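# Feed steel bar through cold saw to length stop

## Task

Slide the long steel bar along the rollers, through the opened vise of the cold saw and beneath its lifted blade, until its end reaches the length stop (the tip of the small rod aimed back toward the blade, at the saw's -y end). The stop must be left exactly where it was set, and the bar must stay resting on the rollers. If a short leftover piece of bar was lying on the saw in front of the stop, move it into the offcut bin, the open box on the bench past the stop.

## Robot and tools

ROBOT. Two arms, left_arm and right_arm, each on its own carriage (left_rail, right_rail) on one floor track that runs along y at x = 0. left_rail is always the carriage toward +y; names do not match image sides. Each arm's base sits at x = 0, y = its carriage's position_m, z = 0.03 m, facing +x. left_arm's fingers can fold: grip with the outer quarter of the pads for a true squeeze, and avoid pressing fingertips straight onto a surface. right_arm's fingers are rigid.

FRAMES. Scene frame: fixed to the table, table top z = 0, +z up, +x the way the arms face, +y to their left, table edge at x = 0.31 m. Results give positions in metres, orientation as quaternion wxyz, velocities in m/s and rad/s. Gripper frame: fingers point along its +z, pads close along its y. end_effector_position is the point between closed pads; fingertips sit about 33 mm past it (9 mm when fully open).

execute_actions(actions, cameras). actions is an ordered list; each action is an object with any of rows, steps, until, left_rail, right_rail.
- rows: up to 15 rows, one row per control step (1/30 s). Each row is a single list of 18 numbers in [-1, 1] covering both arms: left dx, dy, dz, rx, ry, rz, left gripper position, force_limit, speed, then the same nine for the right arm. dx..rz are offsets (not poses) from that arm's Hand target as it stood when the action began, in that Hand target's own axes; every row counts from that same start, not from the previous row. Scale: 1.0 = 0.6 m or 180 degrees; rx, ry, rz form one rotation vector. A new action restarts from the current Hand target, so repeating an offset moves the arm again. Six zeros = hold at Hand target.
- Gripper numbers are absolute commands: position +1 fully open (140 mm), pads touch near -0.8, -1 closes until blocked; force_limit -1..+1 (roughly 14 N to 58 N at slowest close); speed -1..+1 (about 30 to 250 mm/s; faster closes grip harder). Both start at +1. Re-send the current values for a gripper you want unchanged; 0 is a real command.
- steps: 1 to 450, default 15, not fewer than the row count. After the last row each arm keeps its final target.
- Rail command: {"left_rail": {"position_m": m, "speed_m_s": 0.01-1, "acceleration_factor": 0.1-1}}; position_m is an absolute place on the track, left_rail -1.1 to 2, right_rail -2 to 1.1. Acceleration is 0.56 m/s2 times the factor. {"stop": true} brakes it. Any out-of-range value refuses the whole call.
- until: ends the action when rail conditions hold, e.g. {"left_rail": {"position_status": ["!=", "moving"]}} or {"all": {"status": "ended"}}. Numbers need a comparison (=, !=, <, <=, >, >=).
- cameras: list of names, [] for none; omitted means all.

move(target, speed, blend, stop_force, zero, blocking, cameras). target is one 18-number row or a list of up to 15 rows, same layout and scale as rows; every target is an offset from the same starting Hand targets, not chained. Paths are straight lines, at most 10 s in total, with no obstacle avoidance. speed: m/s, 0.002 to 2, default 0.25 (turns up to twice that in rad/s). blend: corner rounding in m for lists. stop_force: 10 to 80 N, ends an arm's path when it feels that much push along its travel; use it only slowly, after its carriage is standing still, not while rotating, and leave it out when backing away from contact. zero (default true) re-zeroes the force reading first. blocking=false returns early; then call wait or stop before new rows or moves. The result adds a move: line (done, off_target, moving, held, fault) and limits (paced, held).

wait(seconds 0-10) lets things run. stop brakes a running move (not the rails). zoom_image(camera, region [x0, y0, x1, y1], each side at most 504 px) enlarges part of the latest image. finished_scene(scene) ends the scene; call it only when the goal holds without the robot.

CAMERAS. cam_high, cam_bench_left, cam_bench_right, cam_left_wrist, cam_right_wrist, each 672x504; zoom also names cam_low.

RESULTS. Per arm: end_effector_position, end_effector_quat_wxyz, velocities, Hand target (the base for next offsets), Tool commands, object_status (0 moving, 1 blocked while opening, 2 blocked while closing = something gripped, 3 reached the command or pads met), position_measured in counts (3 open, about 75 = 100 mm, 139 = 60 mm, 200 = 20 mm, 230 pads touching). Joint positions: rail in m, then waist, shoulder, elbow, forearm roll, wrist pitch, wrist roll in rad; Joint velocities likewise; joint torques; Flange force in gripper axes (noisy, includes held weight). Rails: position_m, position_status (moving, done, contact_stop, time_out, stopped, stopped_with_arm, stopped_for_other_arm, stopped_for_other_carriage), position_answer (taken, not_taken). MOTOR HOT warns of an upcoming overheating stop.

ORDER. Drive a carriage, wait for it to stop, then move its arm. Open, position, close to -1, confirm object_status 2, then lift or slide.

AVOID. Each step the command is clipped to 70 mm and 16 degrees from the measured pose; ramp offsets gradually (about 0.01 per row) so held parts do not jerk. An outside force of 144 N or a joint overload (wrists only about 25-27 N m) stops the arm for 10 s. Do not push targets past firm contact, ram the saw, stop or fixtures, or let the arms or their carriages touch; keep carriages at least 0.98 m apart. Nothing may fall off the table. Do not release a moving part. Avoid stretched arms or long heavy holds, which heat motors.

Each tool is called after ">>>" by a JSON object that holds its "api" and its "payload".

## Session

>>> {"api": "execute_actions", "payload": {"actions": []}}

Scene clock: 0.00 s.
left_arm: end_effector_position=(+0.6600, +1.4015, +0.4937) position_measured=3 object_status=3 end_effector_quat_wxyz=(+0.000, +1.000, +0.000, +0.000) | right_arm: end_effector_position=(+0.6600, -1.0465, +0.4937) position_measured=3 object_status=3 end_effector_quat_wxyz=(+0.000, +1.000, +0.000, +0.000)
Joint positions: left_arm=[1.402 -0.053 0.164 1.35 0 1.628 1.518] | right_arm=[-1.046 -0.053 0.164 1.35 0 1.628 1.518]
Joint velocities: within noise
Joint torques (N m): no reading
Flange force (N): no reading
Hand target: left_arm +0.6600, +1.4015, +0.4937; +0.000, +1.000, +0.000, +0.000 | right_arm +0.6600, -1.0465, +0.4937; +0.000, +1.000, +0.000, +0.000
Tool commands: left_gripper/position=+1.0 left_gripper/force_limit=+1.0 left_gripper/speed=+1.0 right_gripper/position=+1.0 right_gripper/force_limit=+1.0 right_gripper/speed=+1.0
left_rail: position_m=1.402 position_status=done
right_rail: position_m=-1.046 position_status=done

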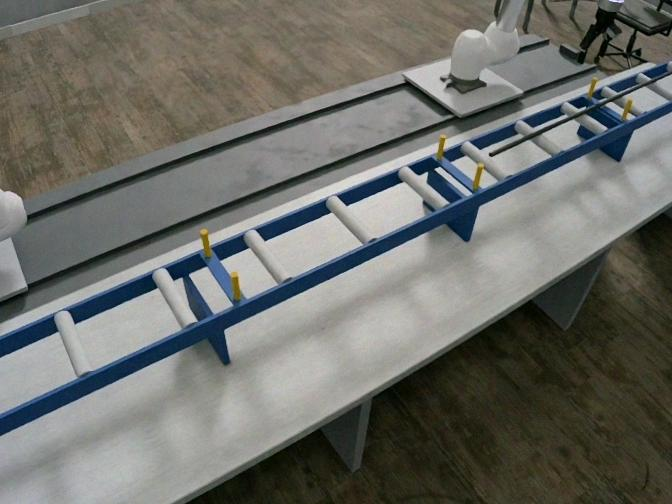

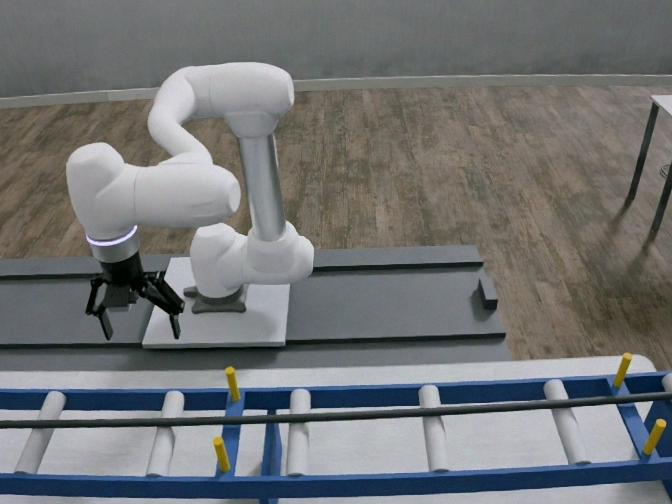

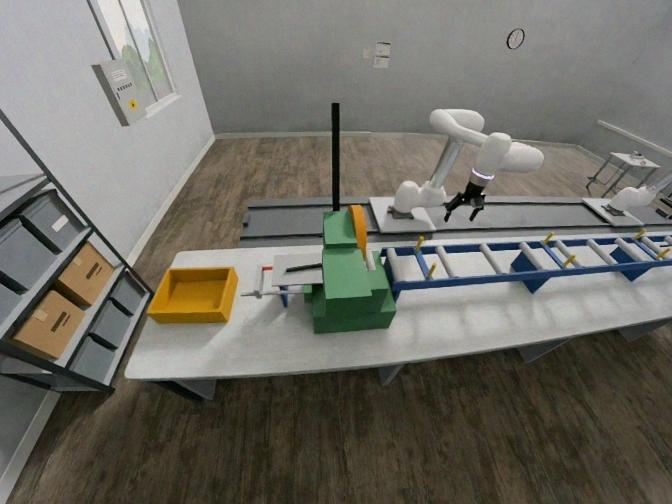

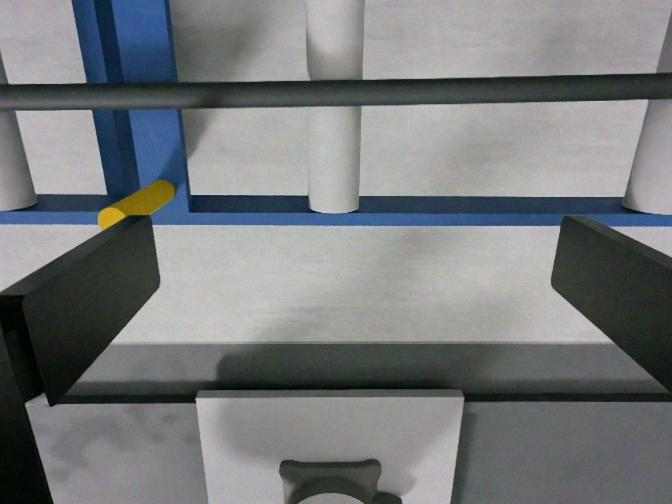

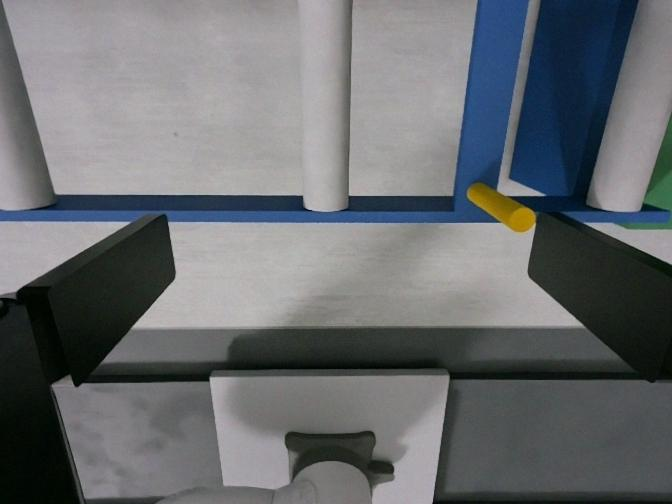

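>>> {"api": "zoom_image", "payload": {"camera": "cam_bench_right", "region": [230, 190, 430, 340]}}

>>> {"api": "zoom_image", "payload": {"camera": "cam_high", "region": [420, 20, 672, 209]}}

Scaled by 2.520 from the camera's 672x504 image, which has a finer 960x720 frame.

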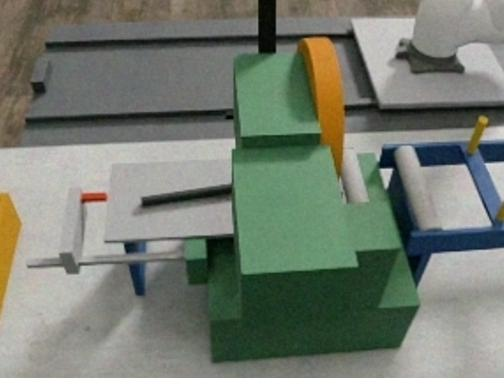

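Scaled by 2.000 from the camera's 672x504 image, which has a finer 960x720 frame.

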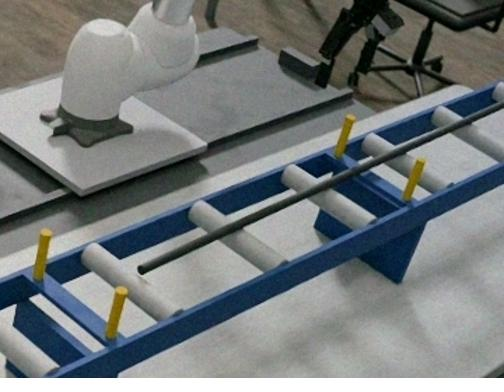

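>>> {"api": "move", "payload": {"target": [0,0,-0.3,0,0,0,1,1,1,0,0,-0.42,-0.22,0,0,1,1,1]}}

Scene clock: 19.53 s.
left_arm: end_effector_position=(+0.6600, +1.4015, +0.6736) position_measured=3 object_status=3 end_effector_quat_wxyz=(+0.000, +1.000, +0.000, +0.000) | right_arm: end_effector_position=(+0.6600, -1.0465, +0.7457) position_measured=3 object_status=3 end_effector_quat_wxyz=(+0.339, +0.941, +0.000, +0.000)
Joint positions: left_arm=[1.402 -0.053 0.237 0.927 0 1.977 1.518] | right_arm=[-1.046 0.26 0.296 0.858 -0.768 2.051 1.484]
Joint torques (N m): left_arm=[-0.58 -57.79 -38.8 3.8 0.01 -0.42] | right_arm=[1.3 -65.24 -38.59 1.17 -0.04 0.52]
Flange force (N): left_arm=[-10.2 -1.7 3.9] | right_arm=[-6.2 2.9 3.2]
Hand target: left_arm +0.6600, +1.4015, +0.6737; +0.000, +1.000, +0.000, +0.000 | right_arm +0.6600, -1.0465, +0.7457; +0.339, +0.941, +0.000, +0.000
Off the commanded pose: left_arm 0.000 m, 0 deg | right_arm 0.000 m, 0 deg.
left_rail: position_m=1.402 position_status=done
right_rail: position_m=-1.046 position_status=done
move: done

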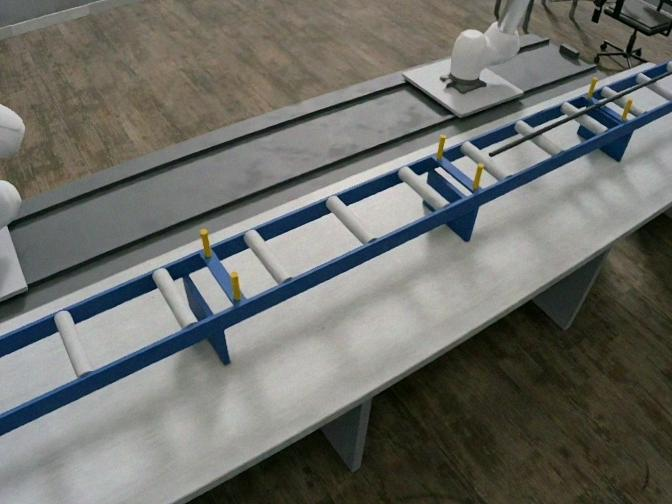

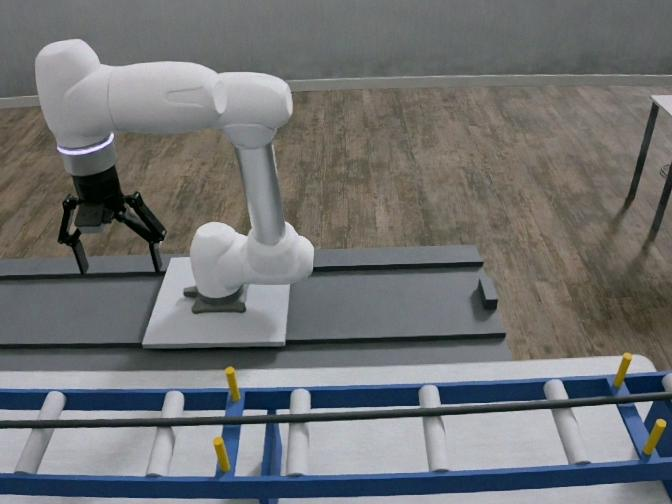

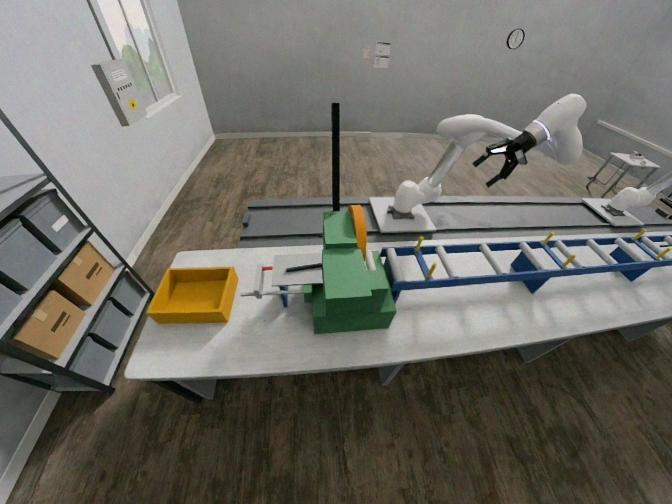

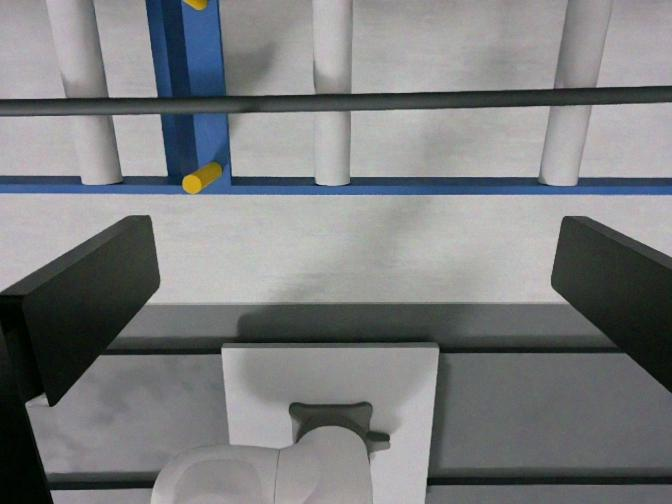

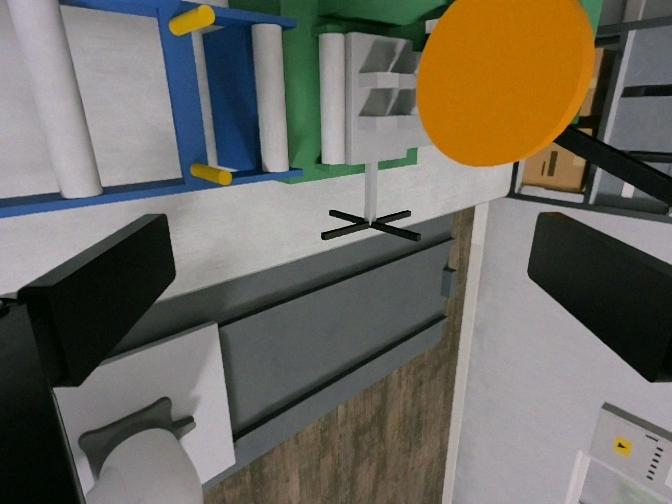

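>>> {"api": "move", "payload": {"target": [0,0,0,0,0,0,1,1,1,0,0,0,0.22,0,0,1,1,1], "cameras": []}}

>>> {"api": "move", "payload": {"target": [[0,0,0,0,0,0,1,1,1,-0.35,0.8,0,0,0,0.25,1,1,1],[0,0,0,0,0,0,1,1,1,-1.1,1.1,0,0,0,0.5,1,1,1]], "blend": [0.1,0], "speed": 0.4}}

Scene clock: 38.53 s.
left_arm: end_effector_position=(+0.6600, +1.4015, +0.6736) position_measured=3 object_status=3 end_effector_quat_wxyz=(+0.000, +1.000, +0.000, +0.000) | right_arm: end_effector_position=(+0.6600, -1.0465, +0.7456) position_measured=3 object_status=3 end_effector_quat_wxyz=(+0.000, +1.000, +0.000, +0.000)
Joint positions: left_arm=[1.402 -0.053 0.237 0.927 0 1.977 1.518] | right_arm=[-1.046 -0.053 0.314 0.678 0 2.15 1.518]
Joint torques (N m): left_arm=[-0.5 -57.24 -38.78 3.81 -0.03 -0.39] | right_arm=[1.19 -63.33 -34.88 3.57 0.07 0.47]
Flange force (N): left_arm=[-11.1 -1.9 4.3] | right_arm=[-8.2 2.3 4.0]
Hand target: left_arm +0.6600, +1.4015, +0.6737; +0.000, +1.000, +0.000, +0.000 | right_arm +0.6600, -1.0465, +0.7457; +0.000, +1.000, +0.000, +0.000
Off the commanded pose: left_arm 0.000 m, 0 deg | right_arm 0.000 m, 0 deg.
left_rail: position_m=1.402 position_status=done
right_rail: position_m=-1.046 position_status=done
move: done
No camera images: "cameras" was empty.

every number of target 2 of 2 must lie in its column's range; nothing of the call was run

>>> {"api": "move", "payload": {"target": [[0,0,0,0,0,0,1,1,1,-0.35,0.75,0,0,0,0.25,1,1,1],[0,0,0,0,0,0,1,1,1,-1,0.95,0,0,0,0.5,1,1,1]], "blend": [0.1,0], "speed": 0.4}}

Scene clock: 45.43 s.
left_arm: end_effector_position=(+0.6600, +1.4015, +0.6736) position_measured=3 object_status=3 end_effector_quat_wxyz=(+0.000, +1.000, +0.000, +0.000) | right_arm: end_effector_position=(+0.0600, -1.6165, +0.7457) position_measured=3 object_status=3 end_effector_quat_wxyz=(+0.000, +0.707, -0.707, +0.000)
Joint positions: left_arm=[1.402 -0.053 0.237 0.927 0 1.977 1.518] | right_arm=[-1.046 -1.526 0.146 0.896 0 2.1 1.615]
Joint torques (N m): left_arm=[-0.35 -57.37 -38.68 3.84 0 -0.41] | right_arm=[0.61 -46.94 -36.04 3.64 0.15 0.49]
Flange force (N): left_arm=[-11.0 -1.3 3.8] | right_arm=[-7.5 2.5 3.8]
Hand target: left_arm +0.6600, +1.4015, +0.6737; +0.000, +1.000, +0.000, +0.000 | right_arm +0.0600, -1.6165, +0.7457; +0.000, +0.707, -0.707, +0.000
Off the commanded pose: left_arm 0.000 m, 0 deg | right_arm 0.000 m, 0 deg.
left_rail: position_m=1.402 position_status=done
right_rail: position_m=-1.046 position_status=done
move: done

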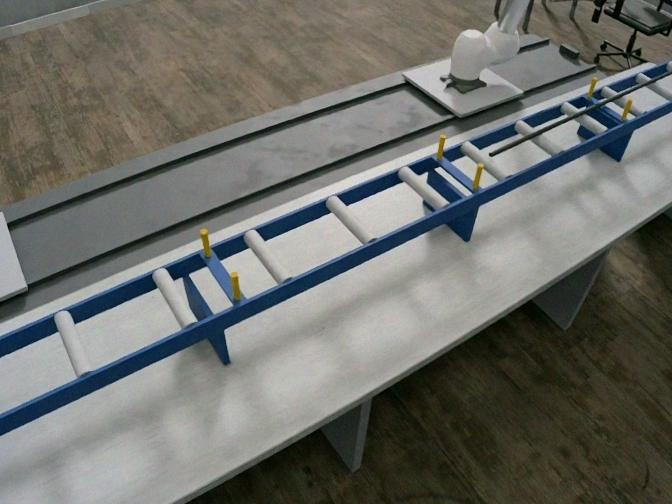

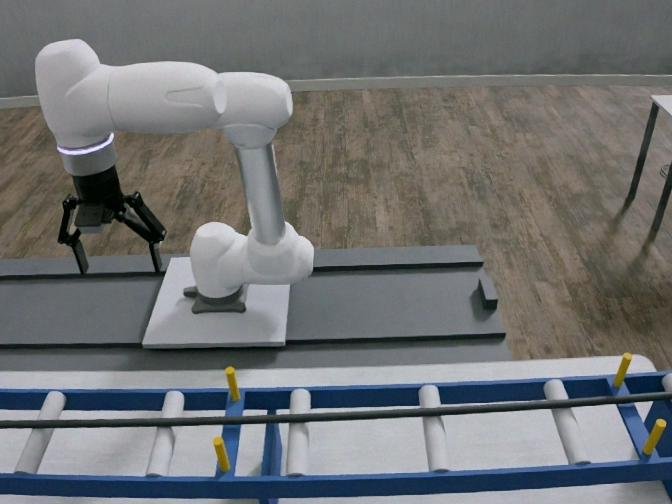

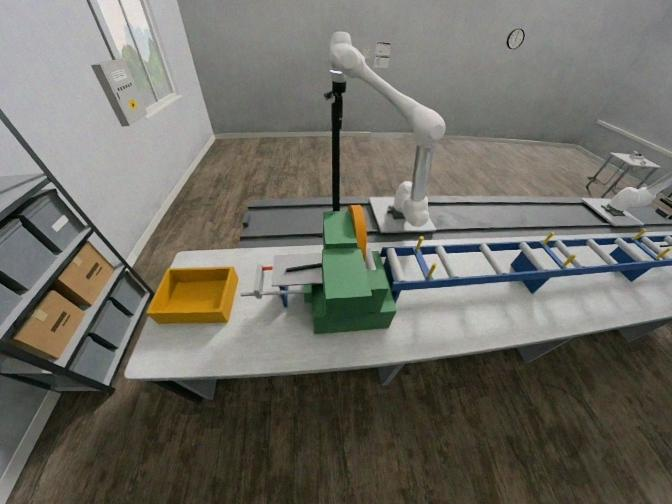

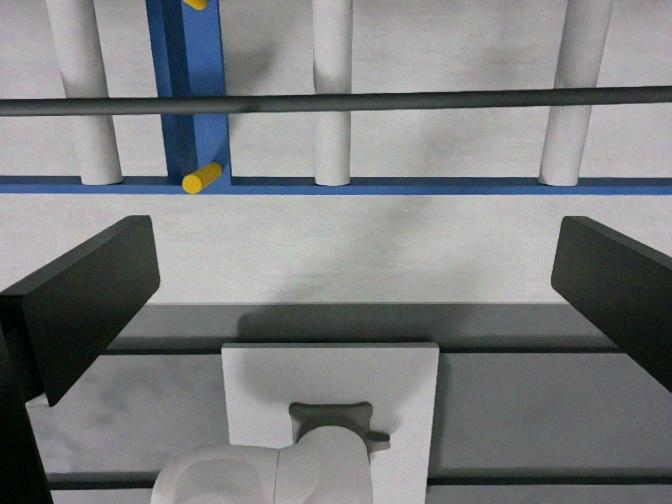

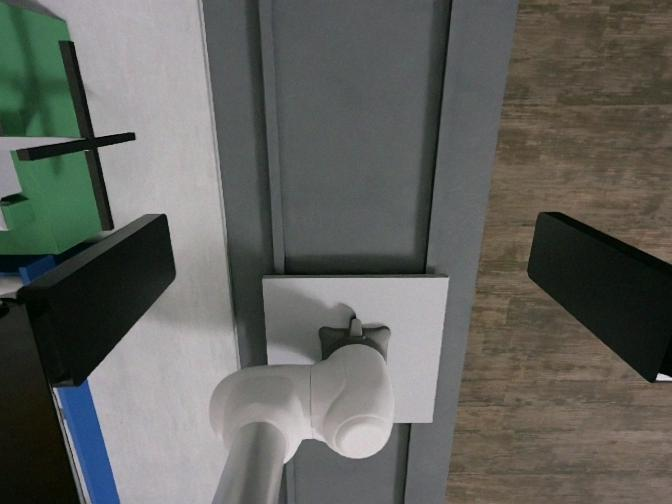

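>>> {"api": "move", "payload": {"target": [0,0,0,0,0,0,1,1,1,0,0,0,0,0.33,0,1,1,1], "cameras": ["cam_right_wrist"]}}

Scene clock: 55.50 s.
left_arm: end_effector_position=(+0.6600, +1.4015, +0.6736) position_measured=3 object_status=3 end_effector_quat_wxyz=(+0.000, +1.000, +0.000, +0.000) | right_arm: end_effector_position=(+0.0600, -1.6165, +0.7456) position_measured=3 object_status=3 end_effector_quat_wxyz=(+0.350, +0.614, -0.614, +0.350)
Joint positions: left_arm=[1.402 -0.053 0.237 0.927 0 1.977 1.518] | right_arm=[-1.046 -1.482 -0.408 1.682 -0.103 0.835 1.686]
Joint torques (N m): left_arm=[-0.32 -57.67 -38.68 3.85 0 -0.37] | right_arm=[1.41 0.67 -42.68 3.81 -2.07 0.55]
Flange force (N): left_arm=[-10.3 -1.1 3.6] | right_arm=[-1.7 8.6 -1.3]
Hand target: left_arm +0.6600, +1.4015, +0.6737; +0.000, +1.000, +0.000, +0.000 | right_arm +0.0600, -1.6164, +0.7457; +0.350, +0.614, -0.614, +0.350
Off the commanded pose: left_arm 0.000 m, 0 deg | right_arm 0.000 m, 0 deg.
left_rail: position_m=1.402 position_status=done
right_rail: position_m=-1.046 position_status=done
move: done
Images, in order (width x height): cam_right_wrist 672x504.

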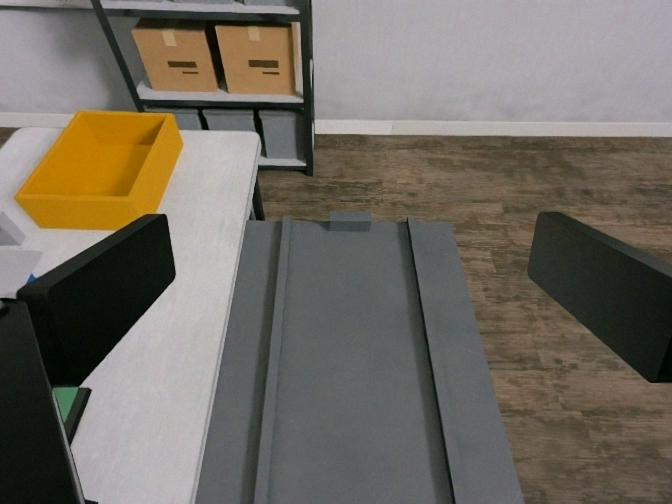

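>>> {"api": "execute_actions", "payload": {"actions": [{"right_rail":{"position_m":-1.95,"speed_m_s":0.5},"steps":200,"until":{"right_rail":{"position_status":["!=","moving"]}}}]}}

Scene clock: 65.87 s.
left_arm: end_effector_position=(+0.6600, +1.4015, +0.6737) position_measured=3 object_status=3 end_effector_quat_wxyz=(+0.000, +1.000, +0.000, +0.000) | right_arm: end_effector_position=(+0.0600, -2.5206, +0.7456) position_measured=3 object_status=3 end_effector_quat_wxyz=(+0.350, +0.614, -0.614, +0.350)
Joint positions: left_arm=[1.402 -0.053 0.237 0.927 0 1.977 1.518] | right_arm=[-1.95 -1.482 -0.408 1.682 -0.103 0.835 1.686]
Joint torques (N m): left_arm=[-0.38 -57.5 -38.68 3.83 0.01 -0.37] | right_arm=[1.51 0.14 -42.54 3.81 -2.18 0.52]
Flange force (N): left_arm=[-10.3 -1.1 3.8] | right_arm=[-0.6 8.5 -0.9]
Hand target: left_arm +0.6600, +1.4015, +0.6737; +0.000, +1.000, +0.000, +0.000 | right_arm +0.0600, -2.5205, +0.7457; +0.350, +0.614, -0.614, +0.350
Tool commands: left_gripper/position=+1.0 left_gripper/force_limit=+1.0 left_gripper/speed=+1.0 right_gripper/position=+1.0 right_gripper/force_limit=+1.0 right_gripper/speed=+1.0
Off the commanded pose: left_arm 0.000 m, 0 deg | right_arm 0.000 m, 0 deg.
left_rail: position_m=1.402 position_status=done
right_rail: position_m=-1.950 speed_m_s=0.50 position_status=done

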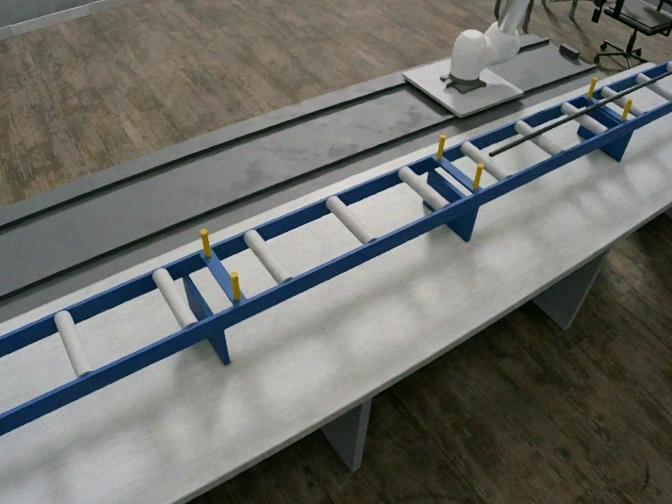

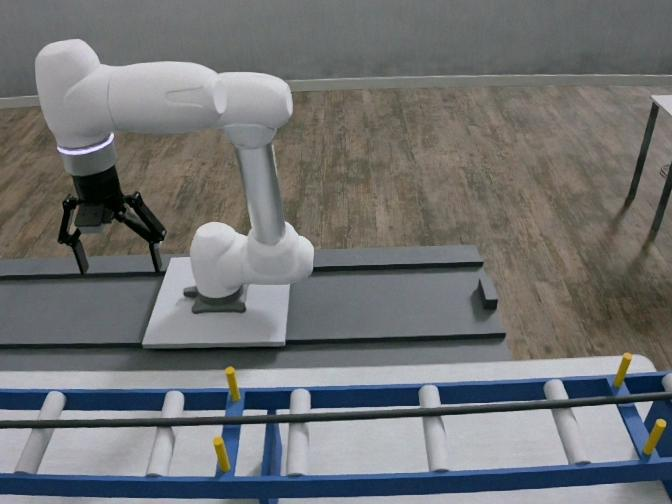

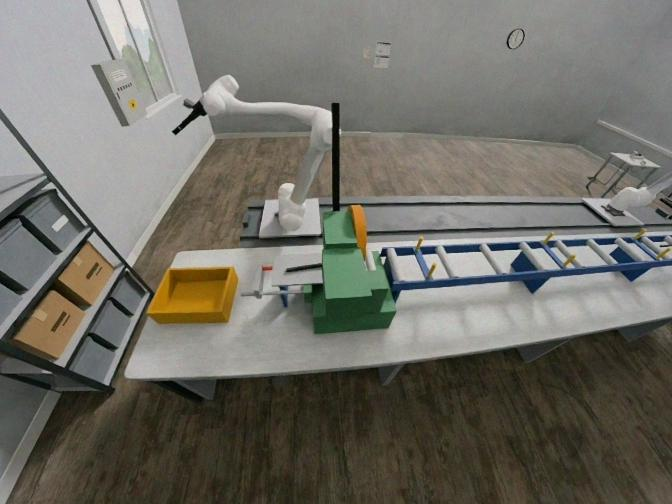

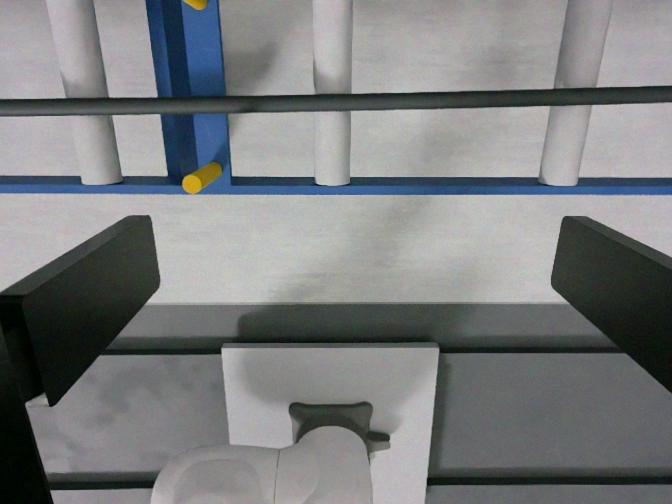

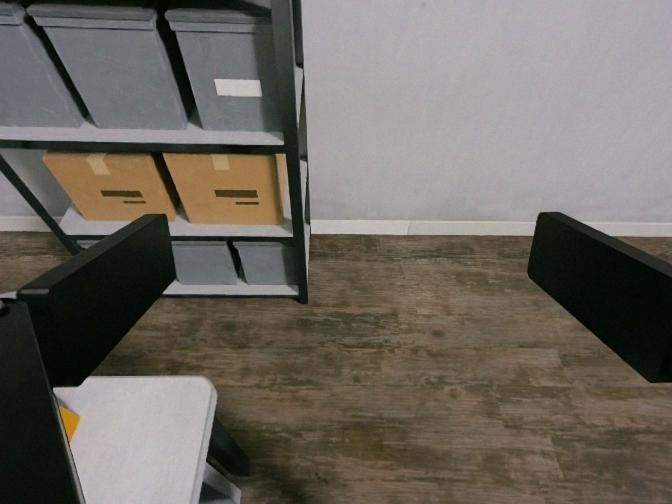

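>>> {"api": "move", "payload": {"target": [0,0,0,0,0,0,1,1,1,0,0,0,0,-0.33,0,1,1,1], "cameras": []}}

>>> {"api": "move", "payload": {"target": [[0,0,0,0,0,0,1,1,1,-0.2,-0.567,0,0,0,-0.25,1,1,1],[0,0,0,0,0,0,1,1,1,-0.783,-0.733,0,0,0,-0.5,1,1,1]], "blend": [0.1,0], "speed": 0.4, "cameras": ["cam_right_wrist","cam_bench_right"]}}

Scene clock: 79.07 s.
left_arm: end_effector_position=(+0.6600, +1.4015, +0.6737) position_measured=3 object_status=3 end_effector_quat_wxyz=(+0.000, +1.000, +0.000, +0.000) | right_arm: end_effector_position=(+0.0600, -2.5205, +0.7457) position_measured=3 object_status=3 end_effector_quat_wxyz=(+0.000, +0.707, -0.707, +0.000)
Joint positions: left_arm=[1.402 -0.053 0.237 0.927 0 1.977 1.518] | right_arm=[-1.95 -1.526 0.146 0.896 0 2.1 1.615]
Joint torques (N m): left_arm=[-0.52 -57.34 -38.8 3.79 -0.03 -0.4] | right_arm=[0.91 -48.09 -35.98 3.62 0.08 0.49]
Flange force (N): left_arm=[-10.9 -1.4 4.2] | right_arm=[-5.1 2.9 2.2]
Hand target: left_arm +0.6600, +1.4015, +0.6737; +0.000, +1.000, +0.000, +0.000 | right_arm +0.0600, -2.5205, +0.7457; +0.000, +0.707, -0.707, +0.000
Off the commanded pose: left_arm 0.000 m, 0 deg | right_arm 0.000 m, 0 deg.
left_rail: position_m=1.402 position_status=done
right_rail: position_m=-1.950 speed_m_s=0.50 position_status=done
move: done
No camera images: "cameras" was empty.

Scene clock: 81.50 s.
left_arm: end_effector_position=(+0.6600, +1.4015, +0.6737) position_measured=3 object_status=3 end_effector_quat_wxyz=(+0.000, +1.000, +0.000, +0.000) | right_arm: end_effector_position=(+0.4998, -2.0508, +0.7457) position_measured=3 object_status=3 end_effector_quat_wxyz=(+0.000, +1.000, +0.000, +0.000)
Joint positions: left_arm=[1.402 -0.053 0.237 0.927 0 1.977 1.518] | right_arm=[-1.95 -0.267 0.036 1.018 0 2.087 1.304]
Joint torques (N m): left_arm=[-0.82 -57.57 -38.73 3.78 -0.06 -0.41] | right_arm=[0.6 -36.84 -36.25 3.63 0.09 0.49]
Flange force (N): left_arm=[-10.2 -1.8 3.7] | right_arm=[-5.9 1.0 2.2]
Hand target: left_arm +0.6600, +1.4015, +0.6737; +0.000, +1.000, +0.000, +0.000 | right_arm +0.4998, -2.0508, +0.7457; +0.000, +1.000, +0.000, +0.000
Off the commanded pose: left_arm 0.000 m, 0 deg | right_arm 0.000 m, 0 deg.
left_rail: position_m=1.402 position_status=done
right_rail: position_m=-1.950 speed_m_s=0.50 position_status=done
move: done
Images, in order (width x height): cam_bench_right 672x504, cam_right_wrist 672x504.

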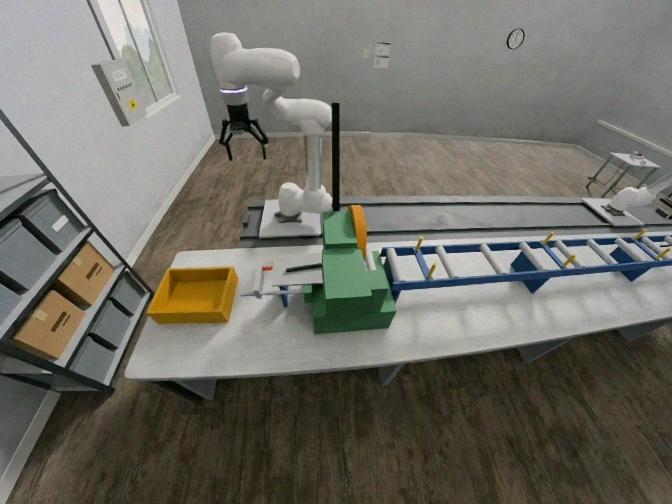

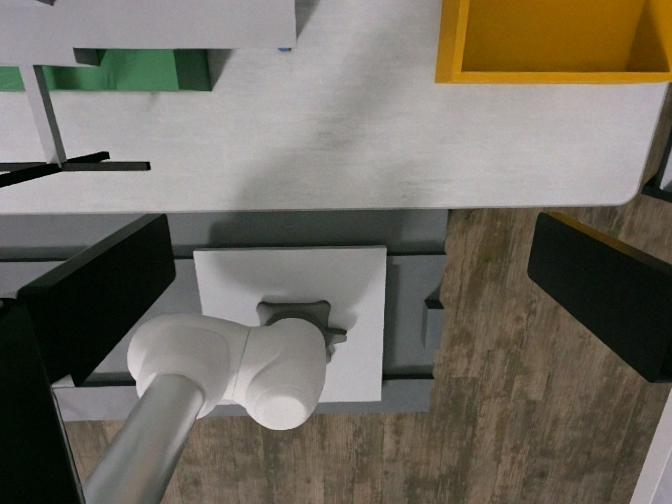

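>>> {"api": "move", "payload": {"target": [0,0,0,0,0,0,1,1,1,0.5,-0.05,0,0,0,0,1,1,1], "cameras": ["cam_right_wrist","cam_bench_right"]}}

Scene clock: 89.27 s.
left_arm: end_effector_position=(+0.6600, +1.4015, +0.6737) position_measured=3 object_status=3 end_effector_quat_wxyz=(+0.000, +1.000, +0.000, +0.000) | right_arm: end_effector_position=(+0.7983, -2.0205, +0.7438) position_measured=3 object_status=3 end_effector_quat_wxyz=(+0.004, +0.999, +0.000, +0.046)
Joint positions: left_arm=[1.402 -0.053 0.237 0.927 0 1.977 1.518] | right_arm=[-1.95 -0.133 0.695 0.035 0.006 2.32 1.442]
Joint torques (N m): left_arm=[-0.35 -57.55 -38.58 3.87 0.01 -0.39] | right_arm=[1.71 -90.3 -28.12 2.81 -0.11 0.52]
Flange force (N): left_arm=[-10.3 -0.9 3.3] | right_arm=[0.0 0.0 0.0]
Hand target: left_arm +0.6600, +1.4015, +0.6737; +0.000, +1.000, +0.000, +0.000 | right_arm +0.7998, -2.0207, +0.7456; +0.000, +1.000, +0.000, +0.000
Off the commanded pose: left_arm 0.000 m, 0 deg | right_arm 0.002 m, 5 deg.
left_rail: position_m=1.402 position_status=done
right_rail: position_m=-1.950 speed_m_s=0.50 position_status=done
elbow stopped short (right arm): the move would have taken joint 4 (elbow) straighter than the controller allows.
move: off_target (right_arm)
Images, in order (width x height): cam_bench_right 672x504, cam_right_wrist 672x504.

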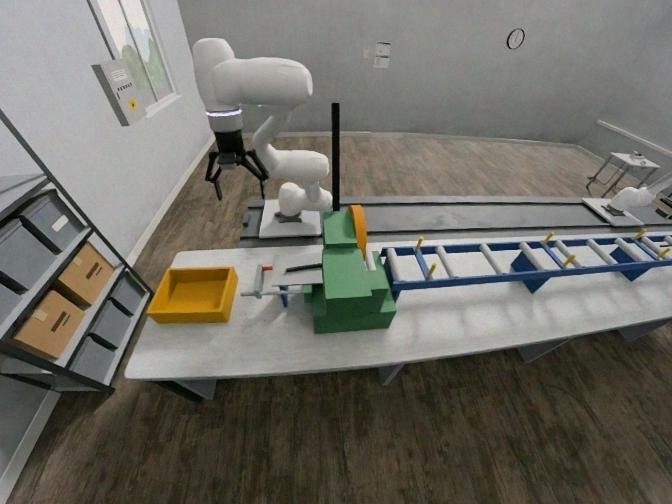

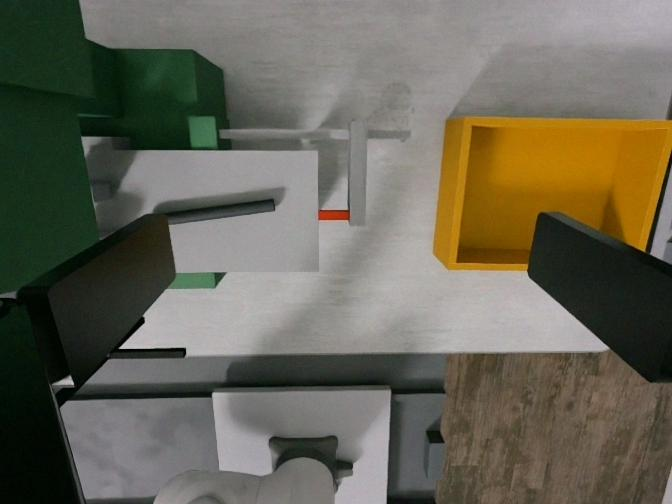

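>>> {"api": "move", "payload": {"target": [0,0,0,0,0,0,1,1,1,-0.2667,-0.05,0.4,0,0,-0.5,1,1,1], "cameras": ["cam_right_wrist","cam_bench_right"]}}

Scene clock: 125.83 s.
left_arm: end_effector_position=(+0.6600, +1.4015, +0.6737) position_measured=3 object_status=3 end_effector_quat_wxyz=(+0.000, +1.000, +0.000, +0.000) | right_arm: end_effector_position=(+0.6398, -1.9907, +0.5057) position_measured=3 object_status=3 end_effector_quat_wxyz=(+0.000, +0.707, +0.707, +0.000)
Joint positions: left_arm=[1.402 -0.053 0.237 0.927 0 1.977 1.518] | right_arm=[-1.95 -0.117 0.134 1.363 0 1.645 -0.117]
Joint torques (N m): left_arm=[-0.14 -57.4 -38.79 3.82 -0.03 -0.38] | right_arm=[1.1 -52.19 -41.58 4.29 0.2 0.48]
Flange force (N): left_arm=[-11.0 -0.5 4.0] | right_arm=[-2.4 -5.4 -0.1]
Hand target: left_arm +0.6600, +1.4015, +0.6737; +0.000, +1.000, +0.000, +0.000 | right_arm +0.6397, -1.9907, +0.5057; +0.000, +0.707, +0.707, +0.000
Off the commanded pose: left_arm 0.000 m, 0 deg | right_arm 0.000 m, 0 deg.
left_rail: position_m=1.402 position_status=done
right_rail: position_m=-1.950 speed_m_s=0.50 position_status=done
move: done
Images, in order (width x height): cam_bench_right 672x504, cam_right_wrist 672x504.

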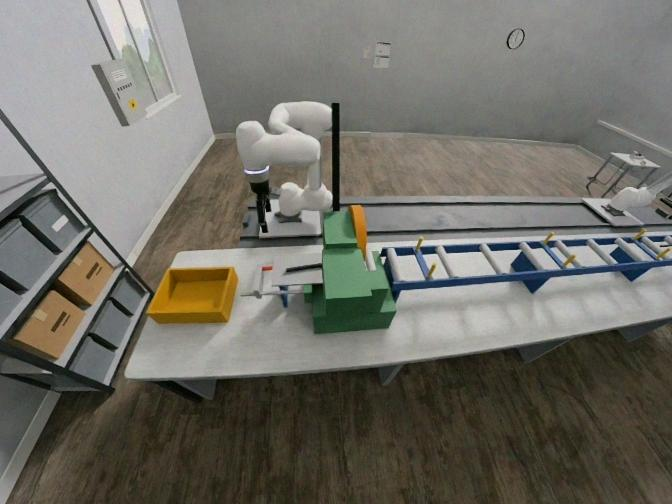

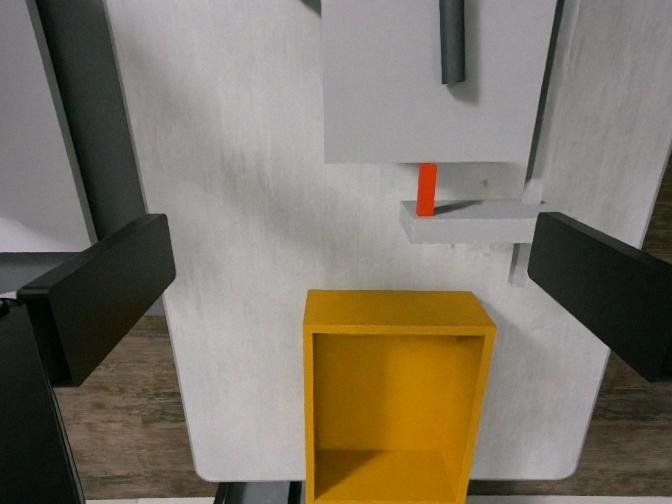

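>>> {"api": "move", "payload": {"target": [0,0,0,0,0,0,1,1,1,0.1,0.208,0.15,0,0,0,1,1,1], "cameras": ["cam_right_wrist","cam_bench_right"]}}

Scene clock: 140.93 s.
left_arm: end_effector_position=(+0.6600, +1.4015, +0.6737) position_measured=3 object_status=3 end_effector_quat_wxyz=(+0.000, +1.000, +0.000, +0.000) | right_arm: end_effector_position=(+0.7645, -1.9307, +0.4158) position_measured=3 object_status=3 end_effector_quat_wxyz=(+0.000, +0.707, +0.707, +0.000)
Joint positions: left_arm=[1.402 -0.053 0.237 0.927 0 1.977 1.518] | right_arm=[-1.95 -0.02 0.337 1.268 0 1.536 -0.02]
Joint torques (N m): left_arm=[-0.26 -57.5 -38.67 3.83 0.03 -0.39] | right_arm=[1.33 -72.43 -41.64 4.25 0.19 0.46]
Flange force (N): left_arm=[-10.3 -0.9 3.8] | right_arm=[-2.6 -5.8 -0.8]
Hand target: left_arm +0.6600, +1.4015, +0.6737; +0.000, +1.000, +0.000, +0.000 | right_arm +0.7645, -1.9307, +0.4157; +0.000, +0.707, +0.707, +0.000
Off the commanded pose: left_arm 0.000 m, 0 deg | right_arm 0.000 m, 0 deg.
left_rail: position_m=1.402 position_status=done
right_rail: position_m=-1.950 speed_m_s=0.50 position_status=done
move: done
Images, in order (width x height): cam_bench_right 672x504, cam_right_wrist 672x504.

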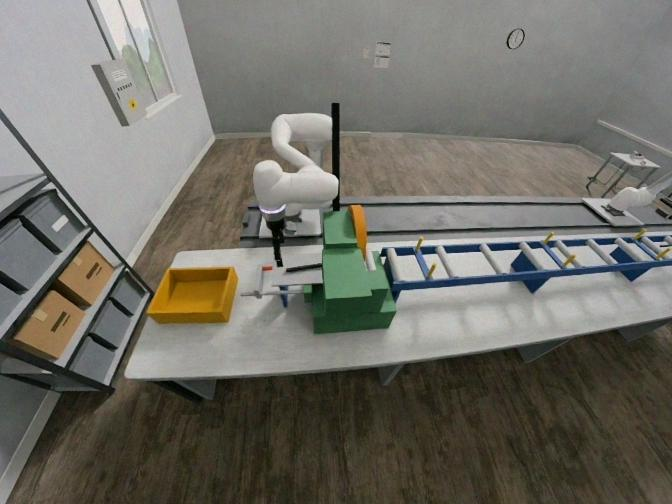

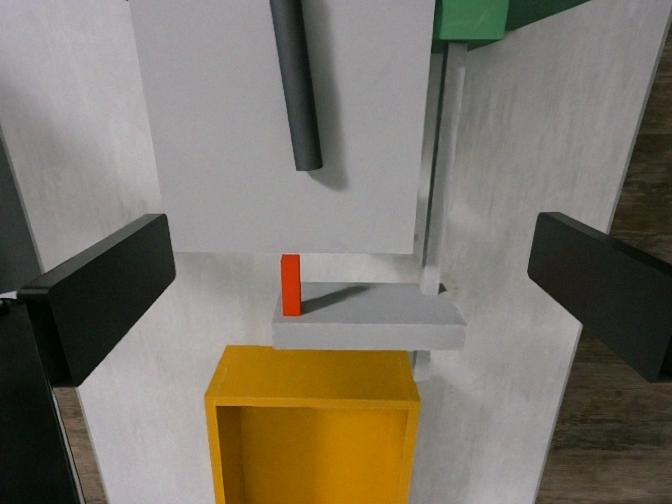

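>>> {"api": "move", "payload": {"target": [0,0,0,0,0,0,1,1,1,0.093,-0.056,0.06,0,0,-0.033,-0.1,-1,0], "cameras": ["cam_right_wrist","cam_bench_right"]}}

Scene clock: 170.67 s.
left_arm: end_effector_position=(+0.6600, +1.4015, +0.6737) position_measured=3 object_status=3 end_effector_quat_wxyz=(+0.000, +1.000, +0.000, +0.000) | right_arm: end_effector_position=(+0.7309, -1.8750, +0.3796) position_measured=141 object_status=0 end_effector_quat_wxyz=(+0.000, +0.670, +0.743, +0.000)
Joint positions: left_arm=[1.402 -0.053 0.237 0.927 0 1.977 1.518] | right_arm=[-1.95 0.055 0.292 1.393 0 1.456 -0.048]
Joint torques (N m): left_arm=[-0.54 -57.31 -38.73 3.8 0.01 -0.37] | right_arm=[1.31 -67.26 -41.37 4.26 0.16 0.48]
Flange force (N): left_arm=[-11.2 -1.1 4.0] | right_arm=[-2.4 -6.6 -1.5]
Hand target: left_arm +0.6600, +1.4015, +0.6737; +0.000, +1.000, +0.000, +0.000 | right_arm +0.7309, -1.8750, +0.3797; +0.000, +0.670, +0.743, +0.000
Off the commanded pose: left_arm 0.000 m, 0 deg | right_arm 0.000 m, 0 deg.
left_rail: position_m=1.402 position_status=done
right_rail: position_m=-1.950 speed_m_s=0.50 position_status=done
move: done
Images, in order (width x height): cam_bench_right 672x504, cam_right_wrist 672x504.

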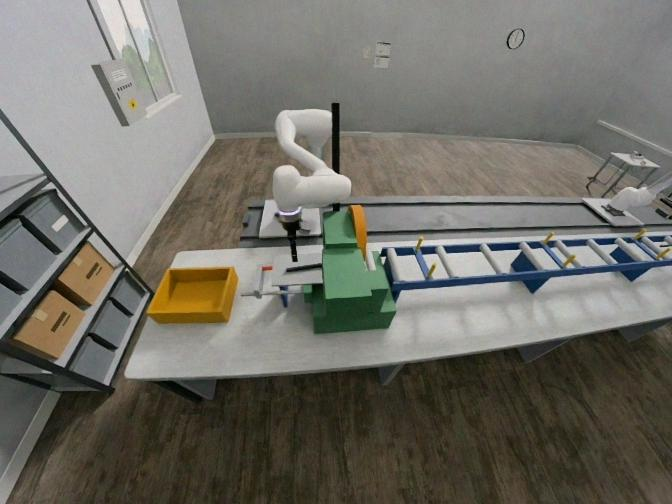

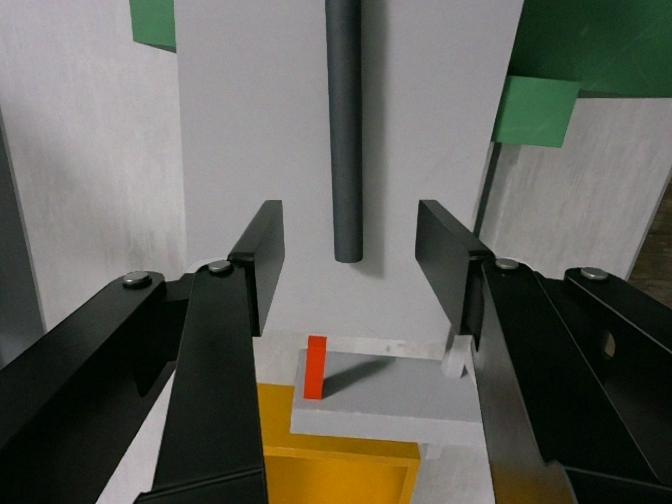

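>>> {"api": "move", "payload": {"target": [0,0,0,0,0,0,1,1,1,0.04,0.004,0.0,0,0,0,-0.1,-1,0], "cameras": []}}

>>> {"api": "move", "payload": {"target": [0,0,0,0,0,0,1,1,1,0,0,0.0767,0,0,0,-0.1,-1,0], "cameras": ["cam_right_wrist"], "stop_force": 12, "speed": 0.03}}

Scene clock: 187.33 s.
left_arm: end_effector_position=(+0.6600, +1.4015, +0.6737) position_measured=3 object_status=3 end_effector_quat_wxyz=(+0.000, +1.000, +0.000, +0.000) | right_arm: end_effector_position=(+0.7309, -1.8622, +0.3798) position_measured=141 object_status=3 end_effector_quat_wxyz=(+0.000, +0.670, +0.743, +0.000)
Joint positions: left_arm=[1.402 -0.053 0.237 0.927 0 1.977 1.518] | right_arm=[-1.95 0.073 0.294 1.39 0 1.456 -0.031]
Joint torques (N m): left_arm=[-0.33 -57.54 -38.75 3.83 -0.03 -0.38] | right_arm=[28.39 -70.76 -42.22 4.83 0.18 0.51]
Flange force (N): left_arm=[-10.9 -1.3 3.8] | right_arm=[-39.7 -4.3 0.3]
Flange force when the fault began (N): right_arm=[-57.5 -0.3 0.2]
Hand target: left_arm +0.6600, +1.4015, +0.6737; +0.000, +1.000, +0.000, +0.000 | right_arm +0.7309, -1.8622, +0.3798; +0.000, +0.670, +0.743, +0.000 (not the last commanded pose)
Tool commands: left_gripper/position=+1.0 left_gripper/force_limit=+1.0 left_gripper/speed=+1.0 right_gripper/position=-0.098039 right_gripper/force_limit=-1.0 right_gripper/speed=+0.003922
Off the commanded pose: left_arm 0.000 m, 0 deg | right_arm 0.011 m, 0 deg.
FORCE FAULT: contact force on the right arm reached its limit, and that arm stopped for 10 seconds. The contact can be on any part of that arm, not only on its tool. That arm's remaining commands of this call were not run. That arm's target is now where it stood when the stop ended, not its last command. That arm accepts commands again.
left_rail: position_m=1.402 position_status=done
right_rail: position_m=-1.950 speed_m_s=0.50 position_status=done
move: fault (right_arm)
No camera images: "cameras" was empty.

not run: an earlier result of this reply reported a stop or a fault. Calls in your next reply go to the robot.

>>> {"api": "move", "payload": {"target": [0,0,0,0,0,0,1,1,1,-0.035,0,0.0,0,0,0,-0.1,-1,0], "cameras": [], "speed": 0.1}}

>>> {"api": "move", "payload": {"target": [0,0,0,0,0,0,1,1,1,0,0,0.075,0,0,0,-0.1,-1,0], "cameras": ["cam_right_wrist"], "stop_force": 15, "speed": 0.03}}

Scene clock: 196.13 s.
left_arm: end_effector_position=(+0.6600, +1.4015, +0.6737) position_measured=3 object_status=3 end_effector_quat_wxyz=(+0.000, +1.000, +0.000, +0.000) | right_arm: end_effector_position=(+0.7330, -1.8830, +0.3797) position_measured=141 object_status=3 end_effector_quat_wxyz=(+0.000, +0.670, +0.743, +0.000)
Joint positions: left_arm=[1.402 -0.053 0.237 0.927 0 1.977 1.518] | right_arm=[-1.95 0.044 0.294 1.391 0 1.456 -0.059]
Joint torques (N m): left_arm=[-0.53 -57.55 -38.73 3.82 -0.01 -0.41] | right_arm=[1.36 -67.56 -41.39 4.23 0.15 0.51]
Flange force (N): left_arm=[-10.3 -1.2 3.8] | right_arm=[-2.7 -6.4 -1.5]
Hand target: left_arm +0.6600, +1.4015, +0.6737; +0.000, +1.000, +0.000, +0.000 | right_arm +0.7331, -1.8831, +0.3798; +0.000, +0.670, +0.743, +0.000
Off the commanded pose: left_arm 0.000 m, 0 deg | right_arm 0.000 m, 0 deg.
left_rail: position_m=1.402 position_status=done
right_rail: position_m=-1.950 speed_m_s=0.50 position_status=done
move: done
No camera images: "cameras" was empty.

Scene clock: 198.30 s.
left_arm: end_effector_position=(+0.6600, +1.4015, +0.6737) position_measured=3 object_status=3 end_effector_quat_wxyz=(+0.000, +1.000, +0.000, +0.000) | right_arm: end_effector_position=(+0.7331, -1.8831, +0.3348) position_measured=141 object_status=3 end_effector_quat_wxyz=(+0.000, +0.670, +0.743, +0.000)
Joint positions: left_arm=[1.402 -0.053 0.237 0.927 0 1.977 1.518] | right_arm=[-1.95 0.044 0.305 1.457 0 1.379 -0.059]
Joint torques (N m): left_arm=[-0.28 -57.49 -38.82 3.86 0.01 -0.36] | right_arm=[1.1 -68.18 -40.83 4.2 0.15 0.53]
Flange force (N): left_arm=[-11.0 -1.1 4.1] | right_arm=[-2.4 -6.5 -2.3]
Hand target: left_arm +0.6600, +1.4015, +0.6737; +0.000, +1.000, +0.000, +0.000 | right_arm +0.7331, -1.8831, +0.3348; +0.000, +0.670, +0.743, +0.000
Off the commanded pose: left_arm 0.000 m, 0 deg | right_arm 0.000 m, 0 deg.
left_rail: position_m=1.402 position_status=done
right_rail: position_m=-1.950 speed_m_s=0.50 position_status=done
move: done
Images, in order (width x height): cam_right_wrist 672x504.

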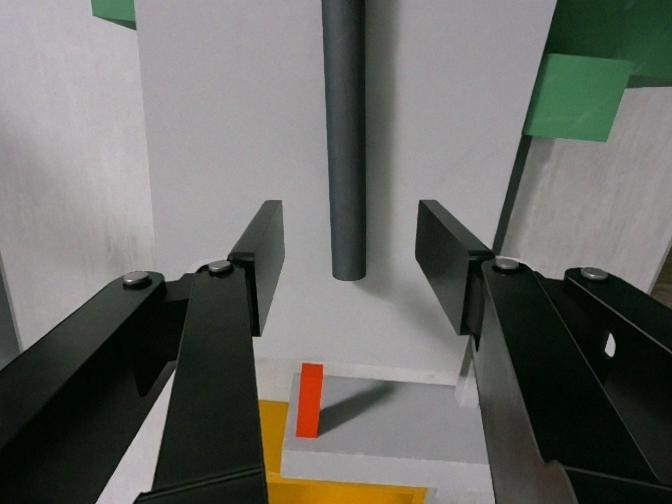

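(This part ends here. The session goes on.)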